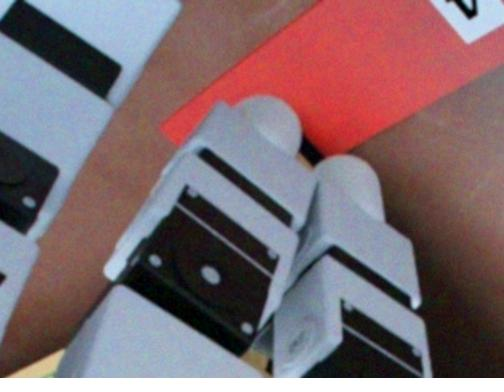

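Scene clock: 1830.93 s.
Joint torques (N m): arm1=[0.03 2.55 8.03 1.58 0.21 0.06] | arm2=[0.32 0.85 8.36 2.02 0.02 0.03] | arm3=[-0.97 0.91 11.88 1.02 -0.09 -0.16] | arm4=[1.08 -9.29 7.36 0.62 -0.5 0.11]
Motor temperatures (°C): arm1=[28 36 29 27 26 27] | arm2=[25 24 39 26 26 25] | arm3=[29 27 45 27 25 25] | arm4=[30 25 38 24 24 25]
Heat: arm1: hottest joint2_rad 36 °C; arm2: hottest joint3_rad 39 °C; arm3: hottest joint3_rad 45 °C; arm4: hottest joint3_rad 38 °C.
move: arm1 done
Joint velocities: within noise
arm1.joint_positions: joint1_rad=-1.270 joint2_rad=+0.634 joint3_rad=+1.427 joint4_rad=-1.285 joint5_rad=-0.004 joint6_rad=+0.987 hand_index_mcp=+0.908 hand_index_abd=+0.002 hand_index_pip=+0.576 hand_index_dip=+0.696 hand_middle_mcp=+0.909 hand_middle_abd=+0.001 hand_middle_pip=+0.576 hand_middle_dip=+0.694 hand_ring_mcp=+0.908 hand_ring_abd=+0.003 hand_ring_pip=+0.576 hand_ring_dip=+0.694 hand_thumb_cmc=+1.000 hand_thumb_axl=+0.676 hand_thumb_mcp=+0.948 hand_thumb_ipl=+0.498 hand_current_limit=+0.000 hand_speed=-0.600
arm1.joint_status: all done
arm1.hand_state: goal,goal,goal,goal,goal,goal,goal,goal,goal,goal,goal,goal,goal,goal,goal,goal
arm1.index_mcp_current_ma: 35
arm1.index_abd_current_ma: 7
arm1.index_pip_current_ma: 1
arm1.index_dip_current_ma: 1
arm1.middle_mcp_current_ma: 40
arm1.middle_abd_current_ma: 2
arm1.middle_pip_current_ma: 0
arm1.middle_dip_current_ma: -9
arm1.ring_mcp_current_ma: 35
arm1.ring_abd_current_ma: 9
arm1.ring_pip_current_ma: 0
arm1.ring_dip_current_ma: -8
arm1.thumb_cmc_current_ma: 0
arm1.thumb_axl_current_ma: -9
arm1.thumb_mcp_current_ma: -10
arm1.thumb_ipl_current_ma: -10
arm1.hand_goal_index_mcp: 0.900
arm1.hand_goal_index_abd: 0.000
arm1.hand_goal_index_pip: 0.576
arm1.hand_goal_index_dip: 0.696
arm1.hand_goal_middle_mcp: 0.900
arm1.hand_goal_middle_abd: 0.000
arm1.hand_goal_middle_pip: 0.576
arm1.hand_goal_middle_dip: 0.696
arm1.hand_goal_ring_mcp: 0.900
arm1.hand_goal_ring_abd: 0.000
arm1.hand_goal_ring_pip: 0.576
arm1.hand_goal_ring_dip: 0.696
arm1.hand_goal_thumb_cmc: 1.000
arm1.hand_goal_thumb_axl: 0.678
arm1.hand_goal_thumb_mcp: 0.950
arm1.hand_goal_thumb_ipl: 0.500
arm1.hand: x=+0.6663 y=+0.2473 z=+1.3399 quat_wxyz=(-0.309, +0.290, +0.805, +0.415) (m; scene frame)
arm1.hand_target: x=+0.6712 y=+0.2429 z=+1.3461 quat_wxyz=(-0.309, +0.300, +0.801, +0.417) (m; scene frame)
arm1.hand_status: not commanded
arm2, arm3, arm4: as last shown
pictures: none

Request:
move:
  arm4: {"joints": {"joint1_rad": -1.2, "joint2_rad": 0.637, "joint3_rad": 1.5, "joint4_rad": -1.3, "joint5_rad": 0, "joint6_rad": 1.1}, "min_time_s": 2.5}
  arm3: {"joints": {"joint1_rad": 1.35, "joint2_rad": 0.8, "hand_index_mcp": 0.754, "hand_ring_mcp": 0.85, "hand_ring_pip": 0.1, "hand_ring_dip": 0.3, "hand_thumb_cmc": 1.0}, "min_time_s": 3}

Request:
move:
  arm3: {"target": [-0.53, 0.52, 1.02, 0.1228, 0.6964, 0.6964, 0.1228], "speed": 0.3}
  cameras: ["arm3_cam_wrist", "cam_high"]

Scene clock: 1859.80 s.
Joint torques (N m): arm1=[0.09 2.61 8.03 1.57 0.21 0.07] | arm2=[0.5 0.97 8.35 1.96 0.03 0.02] | arm3=[-1.08 -0.79 12.59 0.84 0 -0.15] | arm4=[0.5 1.79 10.61 1.87 0.09 -0.16]
Motor temperatures (°C): arm1=[28 35 30 27 26 27] | arm2=[25 24 39 26 26 25] | arm3=[29 27 45 27 25 25] | arm4=[30 25 36 25 24 25]
Heat: arm1: hottest joint2_rad 35 °C; arm2: hottest joint3_rad 39 °C; arm3: hottest joint3_rad 45 °C; arm4: hottest joint3_rad 36 °C.
move: arm3 done; arm4 done
Joint velocities: within noise
arm1, arm2: as last shown
arm1.joint_positions: joint1_rad=-1.270 joint2_rad=+0.634 joint3_rad=+1.427 joint4_rad=-1.285 joint5_rad=-0.004 joint6_rad=+0.988 hand_index_mcp=+0.908 hand_index_abd=+0.002 hand_index_pip=+0.576 hand_index_dip=+0.696 hand_middle_mcp=+0.909 hand_middle_abd=+0.001 hand_middle_pip=+0.576 hand_middle_dip=+0.694 hand_ring_mcp=+0.908 hand_ring_abd=+0.003 hand_ring_pip=+0.576 hand_ring_dip=+0.694 hand_thumb_cmc=+1.000 hand_thumb_axl=+0.676 hand_thumb_mcp=+0.948 hand_thumb_ipl=+0.498 hand_current_limit=+0.000 hand_speed=-0.600
arm1.hand: x=+0.6663 y=+0.2473 z=+1.3398 quat_wxyz=(-0.309, +0.290, +0.805, +0.415) (m; scene frame)
arm3.joint_positions: joint1_rad=+1.342 joint2_rad=+0.790 joint3_rad=+1.476 joint4_rad=-1.354 joint5_rad=+0.002 joint6_rad=+1.127 hand_index_mcp=+0.755 hand_index_abd=+0.002 hand_index_pip=+0.577 hand_index_dip=+0.696 hand_middle_mcp=+0.755 hand_middle_abd=+0.002 hand_middle_pip=+0.577 hand_middle_dip=+0.696 hand_ring_mcp=+0.851 hand_ring_abd=+0.002 hand_ring_pip=+0.106 hand_ring_dip=+0.303 hand_thumb_cmc=+0.997 hand_thumb_axl=+0.678 hand_thumb_mcp=+0.948 hand_thumb_ipl=+0.498 hand_current_limit=+0.400 hand_speed=-0.600
arm3.joint_status: all done
arm3.hand_state: goal,goal,goal,goal,goal,goal,goal,goal,goal,goal,goal,goal,goal,goal,goal,goal
arm3.index_mcp_current_ma: 0
arm3.index_abd_current_ma: 0
arm3.index_pip_current_ma: 0
arm3.index_dip_current_ma: 0
arm3.middle_mcp_current_ma: 0
arm3.middle_abd_current_ma: 0
arm3.middle_pip_current_ma: 0
arm3.middle_dip_current_ma: 0
arm3.ring_mcp_current_ma: 0
arm3.ring_abd_current_ma: 0
arm3.ring_pip_current_ma: 2
arm3.ring_dip_current_ma: 1
arm3.thumb_cmc_current_ma: -1
arm3.thumb_axl_current_ma: 0
arm3.thumb_mcp_current_ma: -1
arm3.thumb_ipl_current_ma: -1
arm3.hand_goal_index_mcp: 0.754
arm3.hand_goal_index_abd: 0.000
arm3.hand_goal_index_pip: 0.576
arm3.hand_goal_index_dip: 0.696
arm3.hand_goal_middle_mcp: 0.754
arm3.hand_goal_middle_abd: 0.000
arm3.hand_goal_middle_pip: 0.576
arm3.hand_goal_middle_dip: 0.696
arm3.hand_goal_ring_mcp: 0.850
arm3.hand_goal_ring_abd: 0.000
arm3.hand_goal_ring_pip: 0.100
arm3.hand_goal_ring_dip: 0.300
arm3.hand_goal_thumb_cmc: 1.000
arm3.hand_goal_thumb_axl: 0.678
arm3.hand_goal_thumb_mcp: 0.950
arm3.hand_goal_thumb_ipl: 0.500
arm3.hand: x=-0.4980 y=+0.1930 z=+1.3730 quat_wxyz=(-0.189, +0.564, +0.701, +0.394) (m; scene frame)
arm3.hand_target: x=-0.5011 y=+0.1928 z=+1.3898 quat_wxyz=(-0.194, +0.555, +0.702, +0.402) (m; scene frame)
arm3.hand_status: not commanded
arm4.joint_positions: joint1_rad=-1.208 joint2_rad=+0.635 joint3_rad=+1.465 joint4_rad=-1.287 joint5_rad=-0.003 joint6_rad=+1.107 hand_index_mcp=+0.753 hand_index_abd=-0.088 hand_index_pip=+0.577 hand_index_dip=+0.698 hand_middle_mcp=+0.756 hand_middle_abd=+0.097 hand_middle_pip=+0.578 hand_middle_dip=+0.699 hand_ring_mcp=+0.851 hand_ring_abd=+0.000 hand_ring_pip=+0.103 hand_ring_dip=+0.303 hand_thumb_cmc=+1.000 hand_thumb_axl=+0.677 hand_thumb_mcp=+0.948 hand_thumb_ipl=+0.498 hand_current_limit=+0.400 hand_speed=-0.600
arm4.joint_status: all done
arm4.hand_state: goal,goal,goal,goal,goal,goal,goal,goal,goal,goal,goal,goal,goal,goal,goal,goal
arm4.index_mcp_current_ma: -3
arm4.index_abd_current_ma: 43
arm4.index_pip_current_ma: 3
arm4.index_dip_current_ma: 9
arm4.middle_mcp_current_ma: 9
arm4.middle_abd_current_ma: -11
arm4.middle_pip_current_ma: 8
arm4.middle_dip_current_ma: 10
arm4.ring_mcp_current_ma: 3
arm4.ring_abd_current_ma: 1
arm4.ring_pip_current_ma: 12
arm4.ring_dip_current_ma: 13
arm4.thumb_cmc_current_ma: -1
arm4.thumb_axl_current_ma: -3
arm4.thumb_mcp_current_ma: -10
arm4.thumb_ipl_current_ma: -8
arm4.hand_goal_index_mcp: 0.754
arm4.hand_goal_index_abd: -0.100
arm4.hand_goal_index_pip: 0.576
arm4.hand_goal_index_dip: 0.696
arm4.hand_goal_middle_mcp: 0.754
arm4.hand_goal_middle_abd: 0.100
arm4.hand_goal_middle_pip: 0.576
arm4.hand_goal_middle_dip: 0.696
arm4.hand_goal_ring_mcp: 0.850
arm4.hand_goal_ring_abd: 0.000
arm4.hand_goal_ring_pip: 0.100
arm4.hand_goal_ring_dip: 0.300
arm4.hand_goal_thumb_cmc: 1.000
arm4.hand_goal_thumb_axl: 0.678
arm4.hand_goal_thumb_mcp: 0.950
arm4.hand_goal_thumb_ipl: 0.500
arm4.hand: x=+0.2827 y=-0.6362 z=+1.3333 quat_wxyz=(+0.012, +0.769, +0.360, +0.528) (m; scene frame)
arm4.hand_target: x=+0.2764 y=-0.6373 z=+1.3474 quat_wxyz=(+0.013, +0.762, +0.363, +0.536) (m; scene frame)
arm4.hand_status: not commanded
pictures: none

Scene clock: 1862.67 s.
Joint torques (N m): arm1=[0.03 2.61 8.02 1.57 0.21 0.07] | arm2=[0.67 0.91 8.35 1.98 0.04 0.03] | arm3=[-1.32 -19.49 12.96 -0.85 0.44 0.07] | arm4=[0.5 1.79 10.62 1.87 0.09 -0.16]
Motor temperatures (°C): arm1=[28 34 30 27 26 27] | arm2=[25 24 39 26 26 25] | arm3=[29 27 45 27 25 25] | arm4=[30 25 36 25 24 25]
Heat: arm1: hottest joint2_rad 34 °C; arm2: hottest joint3_rad 39 °C; arm3: hottest joint3_rad 45 °C; arm4: hottest joint3_rad 36 °C.
move: arm3 off_target
Joint velocities: within noise
arm1, arm4: as last shown
arm2.joint_positions: joint1_rad=-1.392 joint2_rad=+0.629 joint3_rad=+1.352 joint4_rad=-1.444 joint5_rad=-0.034 joint6_rad=+1.107 hand_index_mcp=+0.755 hand_index_abd=+0.000 hand_index_pip=+0.577 hand_index_dip=+0.696 hand_middle_mcp=+0.755 hand_middle_abd=+0.000 hand_middle_pip=+0.577 hand_middle_dip=+0.696 hand_ring_mcp=+0.755 hand_ring_abd=+0.000 hand_ring_pip=+0.577 hand_ring_dip=+0.696 hand_thumb_cmc=+0.714 hand_thumb_axl=+0.677 hand_thumb_mcp=+0.225 hand_thumb_ipl=+0.168 hand_current_limit=+0.400 hand_speed=-0.600
arm2.joint_status: not commanded
arm2.hand_state: goal,goal,goal,goal,goal,goal,goal,goal,goal,goal,goal,goal,goal,goal,goal,goal
arm2.index_mcp_current_ma: 2
arm2.index_abd_current_ma: 0
arm2.index_pip_current_ma: 2
arm2.index_dip_current_ma: 0
arm2.middle_mcp_current_ma: 2
arm2.middle_abd_current_ma: 0
arm2.middle_pip_current_ma: 2
arm2.middle_dip_current_ma: 0
arm2.ring_mcp_current_ma: 2
arm2.ring_abd_current_ma: 0
arm2.ring_pip_current_ma: 2
arm2.ring_dip_current_ma: 0
arm2.thumb_cmc_current_ma: 1
arm2.thumb_axl_current_ma: -2
arm2.thumb_mcp_current_ma: -3
arm2.thumb_ipl_current_ma: -1
arm2.hand_goal_index_mcp: 0.754
arm2.hand_goal_index_abd: 0.000
arm2.hand_goal_index_pip: 0.576
arm2.hand_goal_index_dip: 0.696
arm2.hand_goal_middle_mcp: 0.754
arm2.hand_goal_middle_abd: 0.000
arm2.hand_goal_middle_pip: 0.576
arm2.hand_goal_middle_dip: 0.696
arm2.hand_goal_ring_mcp: 0.754
arm2.hand_goal_ring_abd: 0.000
arm2.hand_goal_ring_pip: 0.576
arm2.hand_goal_ring_dip: 0.696
arm2.hand_goal_thumb_cmc: 0.714
arm2.hand_goal_thumb_axl: 0.678
arm2.hand_goal_thumb_mcp: 0.226
arm2.hand_goal_thumb_ipl: 0.168
arm2.hand: x=-0.2326 y=+0.7017 z=+1.2986 quat_wxyz=(+0.407, +0.285, -0.867, -0.044) (m; scene frame)
arm2.hand_target: x=-0.2310 y=+0.7040 z=+1.3114 quat_wxyz=(+0.420, +0.280, -0.862, -0.048) (m; scene frame)
arm2.hand_status: not commanded
arm3.joint_positions: joint1_rad=+1.593 joint2_rad=+1.992 joint3_rad=+1.860 joint4_rad=-1.466 joint5_rad=+0.351 joint6_rad=+1.592 hand_index_mcp=+0.755 hand_index_abd=+0.002 hand_index_pip=+0.577 hand_index_dip=+0.696 hand_middle_mcp=+0.755 hand_middle_abd=+0.002 hand_middle_pip=+0.577 hand_middle_dip=+0.696 hand_ring_mcp=+0.851 hand_ring_abd=+0.002 hand_ring_pip=+0.106 hand_ring_dip=+0.303 hand_thumb_cmc=+1.000 hand_thumb_axl=+0.678 hand_thumb_mcp=+0.948 hand_thumb_ipl=+0.498 hand_current_limit=+0.400 hand_speed=-0.600
arm3.joint_status: not commanded
arm3.hand_state: goal,goal,goal,goal,goal,goal,goal,goal,goal,goal,goal,goal,goal,goal,goal,goal
arm3.index_mcp_current_ma: 0
arm3.index_abd_current_ma: 0
arm3.index_pip_current_ma: 0
arm3.index_dip_current_ma: 0
arm3.middle_mcp_current_ma: 0
arm3.middle_abd_current_ma: 0
arm3.middle_pip_current_ma: 0
arm3.middle_dip_current_ma: 0
arm3.ring_mcp_current_ma: 0
arm3.ring_abd_current_ma: 0
arm3.ring_pip_current_ma: 2
arm3.ring_dip_current_ma: 1
arm3.thumb_cmc_current_ma: 0
arm3.thumb_axl_current_ma: 0
arm3.thumb_mcp_current_ma: -1
arm3.thumb_ipl_current_ma: -1
arm3.hand_goal_index_mcp: 0.754
arm3.hand_goal_index_abd: 0.000
arm3.hand_goal_index_pip: 0.576
arm3.hand_goal_index_dip: 0.696
arm3.hand_goal_middle_mcp: 0.754
arm3.hand_goal_middle_abd: 0.000
arm3.hand_goal_middle_pip: 0.576
arm3.hand_goal_middle_dip: 0.696
arm3.hand_goal_ring_mcp: 0.850
arm3.hand_goal_ring_abd: 0.000
arm3.hand_goal_ring_pip: 0.100
arm3.hand_goal_ring_dip: 0.300
arm3.hand_goal_thumb_cmc: 1.000
arm3.hand_goal_thumb_axl: 0.678
arm3.hand_goal_thumb_mcp: 0.950
arm3.hand_goal_thumb_ipl: 0.500
arm3.hand: x=-0.5258 y=+0.5081 z=+1.0164 quat_wxyz=(+0.130, +0.694, +0.698, +0.118) (m; scene frame)
arm3.hand_target: x=-0.5300 y=+0.5195 z=+1.0200 quat_wxyz=(+0.122, +0.696, +0.697, +0.123) (m; scene frame)
arm3.hand_status: off_target (0.013 m and 1.0 deg from the pose sent, 0.482 m and 50.1 deg at the start)
arm4.hand_target: x=+0.2763 y=-0.6373 z=+1.3474 quat_wxyz=(+0.013, +0.762, +0.363, +0.536) (m; scene frame)
pictures: arm3_cam_wrist, cam_high
camera_calibration:
arm3_cam_wrist: T_world_to_cam=[[0.596169, -0.773113, 0.216513, 0.521563], [-0.69864, -0.366686, 0.614365, -0.873045], [-0.395582, -0.51753, -0.758734, 0.948562], [0, 0, 0, 1]] pos_world=[-0.545649, 0.574003, 1.14315]

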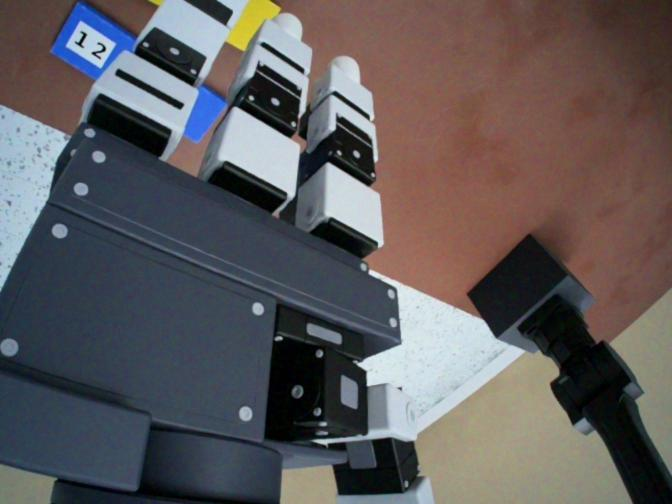

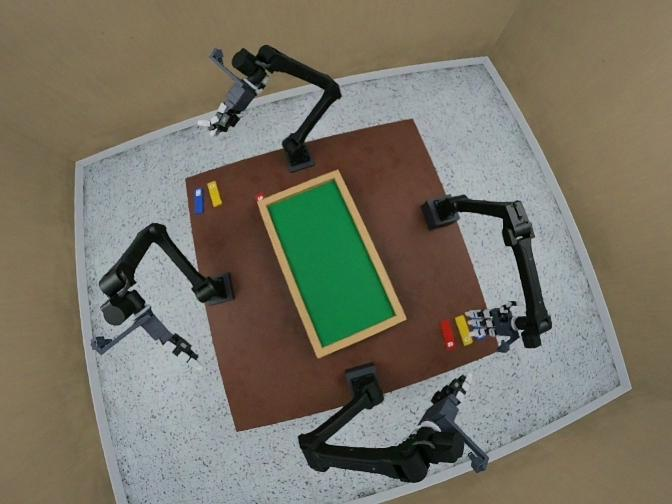

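Request:
zoom_image:
  camera: "arm3_cam_wrist"
  region: [30, 0, 330, 160]

Scaled by 1.680 from the camera's 672x504 image, which has a finer 960x720 frame.

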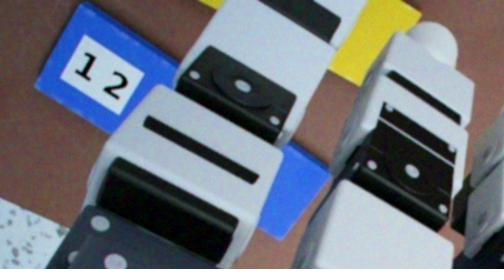

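Request:
move:
  arm3: {"target": [-0.535, 0.598, 0.905, 0.1310, 0.7432, 0.6461, 0.1139], "speed": 0.15}
  cameras: ["arm3_cam_wrist"]

Request:
zoom_image:
  camera: "arm3_cam_wrist"
  region: [100, 0, 440, 200]

Scene clock: 1890.30 s.
Joint torques (N m): arm1=[0.03 2.55 8.03 1.57 0.21 0.07] | arm2=[0.44 0.97 8.36 2 0.03 0.04] | arm3=[-1.55 -23.24 12.89 -0.9 0.37 0.06] | arm4=[0.44 1.79 10.62 1.87 0.1 -0.16]
Motor temperatures (°C): arm1=[28 34 31 27 26 27] | arm2=[25 24 39 26 26 25] | arm3=[29 28 44 27 25 25] | arm4=[30 25 37 25 23 25]
Heat: arm1: hottest joint2_rad 34 °C; arm2: hottest joint3_rad 39 °C; arm3: hottest joint3_rad 44 °C; arm4: hottest joint3_rad 37 °C.
move: arm3 off_target
Joint velocities: within noise
arm1, arm2, arm4: as last shown
arm3.joint_positions: joint1_rad=+1.593 joint2_rad=+2.362 joint3_rad=+2.224 joint4_rad=-1.493 joint5_rad=+0.347 joint6_rad=+1.737 hand_index_mcp=+0.755 hand_index_abd=+0.002 hand_index_pip=+0.577 hand_index_dip=+0.696 hand_middle_mcp=+0.755 hand_middle_abd=+0.002 hand_middle_pip=+0.577 hand_middle_dip=+0.696 hand_ring_mcp=+0.851 hand_ring_abd=+0.002 hand_ring_pip=+0.106 hand_ring_dip=+0.303 hand_thumb_cmc=+1.000 hand_thumb_axl=+0.678 hand_thumb_mcp=+0.948 hand_thumb_ipl=+0.498 hand_current_limit=+0.400 hand_speed=-0.600
arm3.joint_status: not commanded
arm3.hand_state: goal,goal,goal,goal,goal,goal,goal,goal,goal,goal,goal,goal,goal,goal,goal,goal
arm3.index_mcp_current_ma: 0
arm3.index_abd_current_ma: 0
arm3.index_pip_current_ma: 0
arm3.index_dip_current_ma: 0
arm3.middle_mcp_current_ma: 0
arm3.middle_abd_current_ma: 0
arm3.middle_pip_current_ma: 0
arm3.middle_dip_current_ma: 0
arm3.ring_mcp_current_ma: 0
arm3.ring_abd_current_ma: 0
arm3.ring_pip_current_ma: 2
arm3.ring_dip_current_ma: 1
arm3.thumb_cmc_current_ma: 0
arm3.thumb_axl_current_ma: 0
arm3.thumb_mcp_current_ma: -1
arm3.thumb_ipl_current_ma: -1
arm3.hand_goal_index_mcp: 0.754
arm3.hand_goal_index_abd: 0.000
arm3.hand_goal_index_pip: 0.576
arm3.hand_goal_index_dip: 0.696
arm3.hand_goal_middle_mcp: 0.754
arm3.hand_goal_middle_abd: 0.000
arm3.hand_goal_middle_pip: 0.576
arm3.hand_goal_middle_dip: 0.696
arm3.hand_goal_ring_mcp: 0.850
arm3.hand_goal_ring_abd: 0.000
arm3.hand_goal_ring_pip: 0.100
arm3.hand_goal_ring_dip: 0.300
arm3.hand_goal_thumb_cmc: 1.000
arm3.hand_goal_thumb_axl: 0.678
arm3.hand_goal_thumb_mcp: 0.950
arm3.hand_goal_thumb_ipl: 0.500
arm3.hand: x=-0.5323 y=+0.5890 z=+0.9140 quat_wxyz=(+0.132, +0.741, +0.649, +0.115) (m; scene frame)
arm3.hand_target: x=-0.5350 y=+0.5973 z=+0.9048 quat_wxyz=(+0.131, +0.743, +0.646, +0.114) (m; scene frame)
arm3.hand_status: off_target (0.013 m and 0.5 deg from the pose sent, 0.143 m and 8.3 deg at the start)
pictures: arm3_cam_wrist
camera_calibration:
arm3_cam_wrist: T_world_to_cam=[[0.485423, -0.850027, 0.204493, 0.607514], [-0.743416, -0.278221, 0.608214, -0.855316], [-0.460105, -0.447265, -0.76698, 0.84201], [0, 0, 0, 1]] pos_world=[-0.543345, 0.655038, 1.04179]

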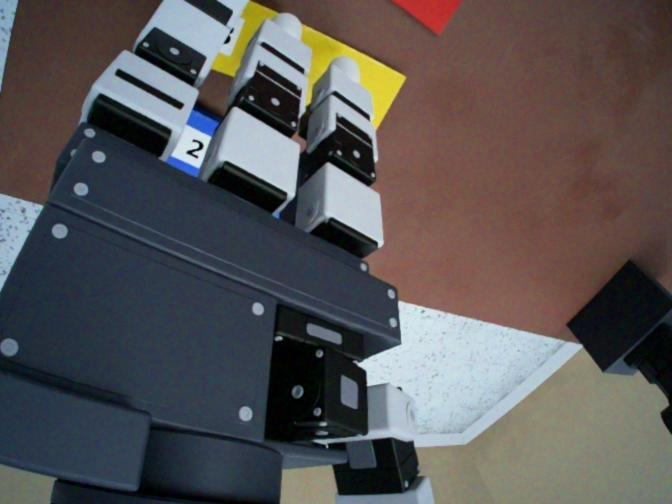

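Scaled by 1.482 from the camera's 672x504 image, which has a finer 960x720 frame.

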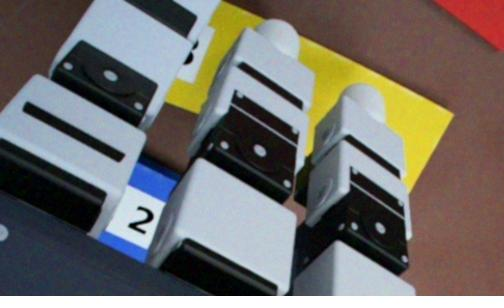

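Request:
move:
  arm3: {"target": [-0.545, 0.595, 0.850, 0.1310, 0.7432, 0.6461, 0.1139], "speed": 0.08}
  cameras: ["arm3_cam_wrist"]

Scene clock: 1906.87 s.
Joint torques (N m): arm1=[0.03 2.61 8.03 1.57 0.21 0.07] | arm2=[0.5 0.97 8.38 2 0.04 0.02] | arm3=[-1.08 -21.54 6.99 0.12 0.26 0.08] | arm4=[0.44 1.85 10.62 1.87 0.1 -0.15]
Motor temperatures (°C): arm1=[28 33 31 27 26 27] | arm2=[25 24 39 26 26 25] | arm3=[29 29 43 27 25 25] | arm4=[30 25 37 25 23 25]
Heat: arm1: hottest joint2_rad 33 °C; arm2: hottest joint3_rad 39 °C; arm3: hottest joint3_rad 43 °C; arm4: hottest joint3_rad 37 °C.
move: arm3 off_target
Joint velocities: within noise
arm1, arm2, arm4: as last shown
arm3.joint_positions: joint1_rad=+1.602 joint2_rad=+2.372 joint3_rad=+2.199 joint4_rad=-1.407 joint5_rad=+0.349 joint6_rad=+1.751 hand_index_mcp=+0.742 hand_index_abd=+0.003 hand_index_pip=+0.569 hand_index_dip=+0.693 hand_middle_mcp=+0.743 hand_middle_abd=+0.002 hand_middle_pip=+0.569 hand_middle_dip=+0.693 hand_ring_mcp=+0.851 hand_ring_abd=+0.002 hand_ring_pip=+0.106 hand_ring_dip=+0.303 hand_thumb_cmc=+1.000 hand_thumb_axl=+0.678 hand_thumb_mcp=+0.948 hand_thumb_ipl=+0.498 hand_current_limit=+0.400 hand_speed=-0.600
arm3.joint_status: not commanded
arm3.hand_state: goal,goal,goal,goal,goal,goal,goal,goal,goal,goal,goal,goal,goal,goal,goal,goal
arm3.index_mcp_current_ma: -9
arm3.index_abd_current_ma: 1
arm3.index_pip_current_ma: -3
arm3.index_dip_current_ma: -1
arm3.middle_mcp_current_ma: -7
arm3.middle_abd_current_ma: 0
arm3.middle_pip_current_ma: -3
arm3.middle_dip_current_ma: -1
arm3.ring_mcp_current_ma: 0
arm3.ring_abd_current_ma: 0
arm3.ring_pip_current_ma: 2
arm3.ring_dip_current_ma: 1
arm3.thumb_cmc_current_ma: 0
arm3.thumb_axl_current_ma: 0
arm3.thumb_mcp_current_ma: -1
arm3.thumb_ipl_current_ma: -1
arm3.hand_goal_index_mcp: 0.754
arm3.hand_goal_index_abd: 0.000
arm3.hand_goal_index_pip: 0.576
arm3.hand_goal_index_dip: 0.696
arm3.hand_goal_middle_mcp: 0.754
arm3.hand_goal_middle_abd: 0.000
arm3.hand_goal_middle_pip: 0.576
arm3.hand_goal_middle_dip: 0.696
arm3.hand_goal_ring_mcp: 0.850
arm3.hand_goal_ring_abd: 0.000
arm3.hand_goal_ring_pip: 0.100
arm3.hand_goal_ring_dip: 0.300
arm3.hand_goal_thumb_cmc: 1.000
arm3.hand_goal_thumb_axl: 0.678
arm3.hand_goal_thumb_mcp: 0.950
arm3.hand_goal_thumb_ipl: 0.500
arm3.hand: x=-0.5390 y=+0.6000 z=+0.8952 quat_wxyz=(+0.112, +0.745, +0.644, +0.133) (m; scene frame)
arm3.hand_target: x=-0.5447 y=+0.5930 z=+0.8513 quat_wxyz=(+0.131, +0.743, +0.646, +0.114) (m; scene frame)
arm3.hand_status: off_target (0.046 m and 3.1 deg from the pose sent, 0.066 m and 0.5 deg at the start)
pictures: arm3_cam_wrist
camera_calibration:
arm3_cam_wrist: T_world_to_cam=[[0.482173, -0.861929, 0.156804, 0.672011], [-0.74498, -0.309218, 0.591091, -0.812751], [-0.460992, -0.401824, -0.791217, 0.823376], [0, 0, 0, 1]] pos_world=[-0.54994, 0.65876, 1.0265]

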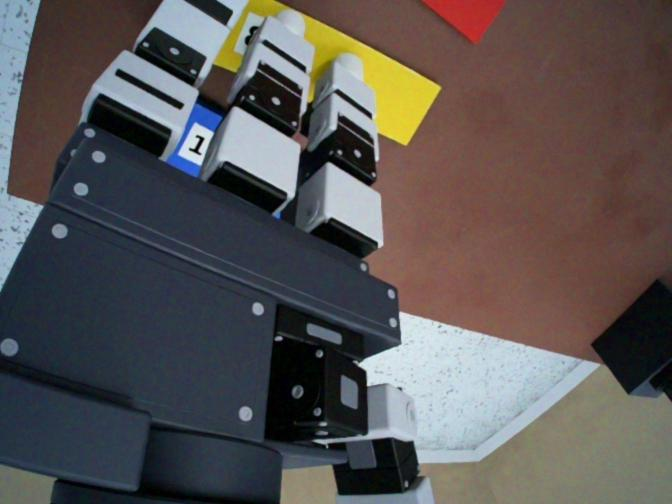

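Request:
move:
  arm3: {"target": [-0.490, 0.470, 0.872, 0.1368, 0.7760, 0.6063, 0.1069], "speed": 0.05}
  cameras: ["arm3_cam_wrist"]

Scene clock: 1916.47 s.
Joint torques (N m): arm1=[0.03 2.61 8.03 1.57 0.21 0.07] | arm2=[0.62 0.85 8.31 1.99 0.03 0.03] | arm3=[-3.6 -20.72 5.63 -0.31 0.18 0.08] | arm4=[0.5 1.85 10.61 1.85 0.09 -0.16]
Motor temperatures (°C): arm1=[28 33 32 27 26 27] | arm2=[25 24 39 26 26 25] | arm3=[29 30 42 27 25 25] | arm4=[30 25 38 25 23 25]
Heat: arm1: hottest joint2_rad 33 °C; arm2: hottest joint3_rad 39 °C; arm3: hottest joint3_rad 42 °C; arm4: hottest joint3_rad 38 °C.
move: arm3 off_target
Joint velocities: within noise
arm1, arm2, arm4: as last shown
arm3.joint_positions: joint1_rad=+1.534 joint2_rad=+2.084 joint3_rad=+1.670 joint4_rad=-1.191 joint5_rad=+0.349 joint6_rad=+1.768 hand_index_mcp=+0.750 hand_index_abd=-0.039 hand_index_pip=+0.572 hand_index_dip=+0.693 hand_middle_mcp=+0.746 hand_middle_abd=-0.006 hand_middle_pip=+0.570 hand_middle_dip=+0.693 hand_ring_mcp=+0.851 hand_ring_abd=+0.002 hand_ring_pip=+0.106 hand_ring_dip=+0.303 hand_thumb_cmc=+1.000 hand_thumb_axl=+0.678 hand_thumb_mcp=+0.948 hand_thumb_ipl=+0.498 hand_current_limit=+0.400 hand_speed=-0.600
arm3.joint_status: not commanded
arm3.hand_state: goal,blocked,goal,goal,goal,goal,goal,goal,goal,goal,goal,goal,goal,goal,goal,goal
arm3.index_mcp_current_ma: -1
arm3.index_abd_current_ma: -41
arm3.index_pip_current_ma: -1
arm3.index_dip_current_ma: -1
arm3.middle_mcp_current_ma: -4
arm3.middle_abd_current_ma: -2
arm3.middle_pip_current_ma: -3
arm3.middle_dip_current_ma: -1
arm3.ring_mcp_current_ma: 0
arm3.ring_abd_current_ma: 0
arm3.ring_pip_current_ma: 2
arm3.ring_dip_current_ma: 1
arm3.thumb_cmc_current_ma: 0
arm3.thumb_axl_current_ma: 0
arm3.thumb_mcp_current_ma: -1
arm3.thumb_ipl_current_ma: -1
arm3.hand_goal_index_mcp: 0.754
arm3.hand_goal_index_abd: 0.000
arm3.hand_goal_index_pip: 0.576
arm3.hand_goal_index_dip: 0.696
arm3.hand_goal_middle_mcp: 0.754
arm3.hand_goal_middle_abd: 0.000
arm3.hand_goal_middle_pip: 0.576
arm3.hand_goal_middle_dip: 0.696
arm3.hand_goal_ring_mcp: 0.850
arm3.hand_goal_ring_abd: 0.000
arm3.hand_goal_ring_pip: 0.100
arm3.hand_goal_ring_dip: 0.300
arm3.hand_goal_thumb_cmc: 1.000
arm3.hand_goal_thumb_axl: 0.678
arm3.hand_goal_thumb_mcp: 0.950
arm3.hand_goal_thumb_ipl: 0.500
arm3.hand: x=-0.4971 y=+0.4833 z=+0.8899 quat_wxyz=(+0.125, +0.770, +0.613, +0.122) (m; scene frame)
arm3.hand_target: x=-0.4903 y=+0.4698 z=+0.8724 quat_wxyz=(+0.137, +0.776, +0.606, +0.107) (m; scene frame)
arm3.hand_status: off_target (0.023 m and 2.4 deg from the pose sent, 0.141 m and 7.0 deg at the start)
pictures: arm3_cam_wrist
camera_calibration:
arm3_cam_wrist: T_world_to_cam=[[0.407804, -0.896284, 0.174273, 0.516167], [-0.768227, -0.233651, 0.596015, -0.866894], [-0.49348, -0.376939, -0.783833, 0.756843], [0, 0, 0, 1]] pos_world=[-0.50298, 0.545365, 1.01997]

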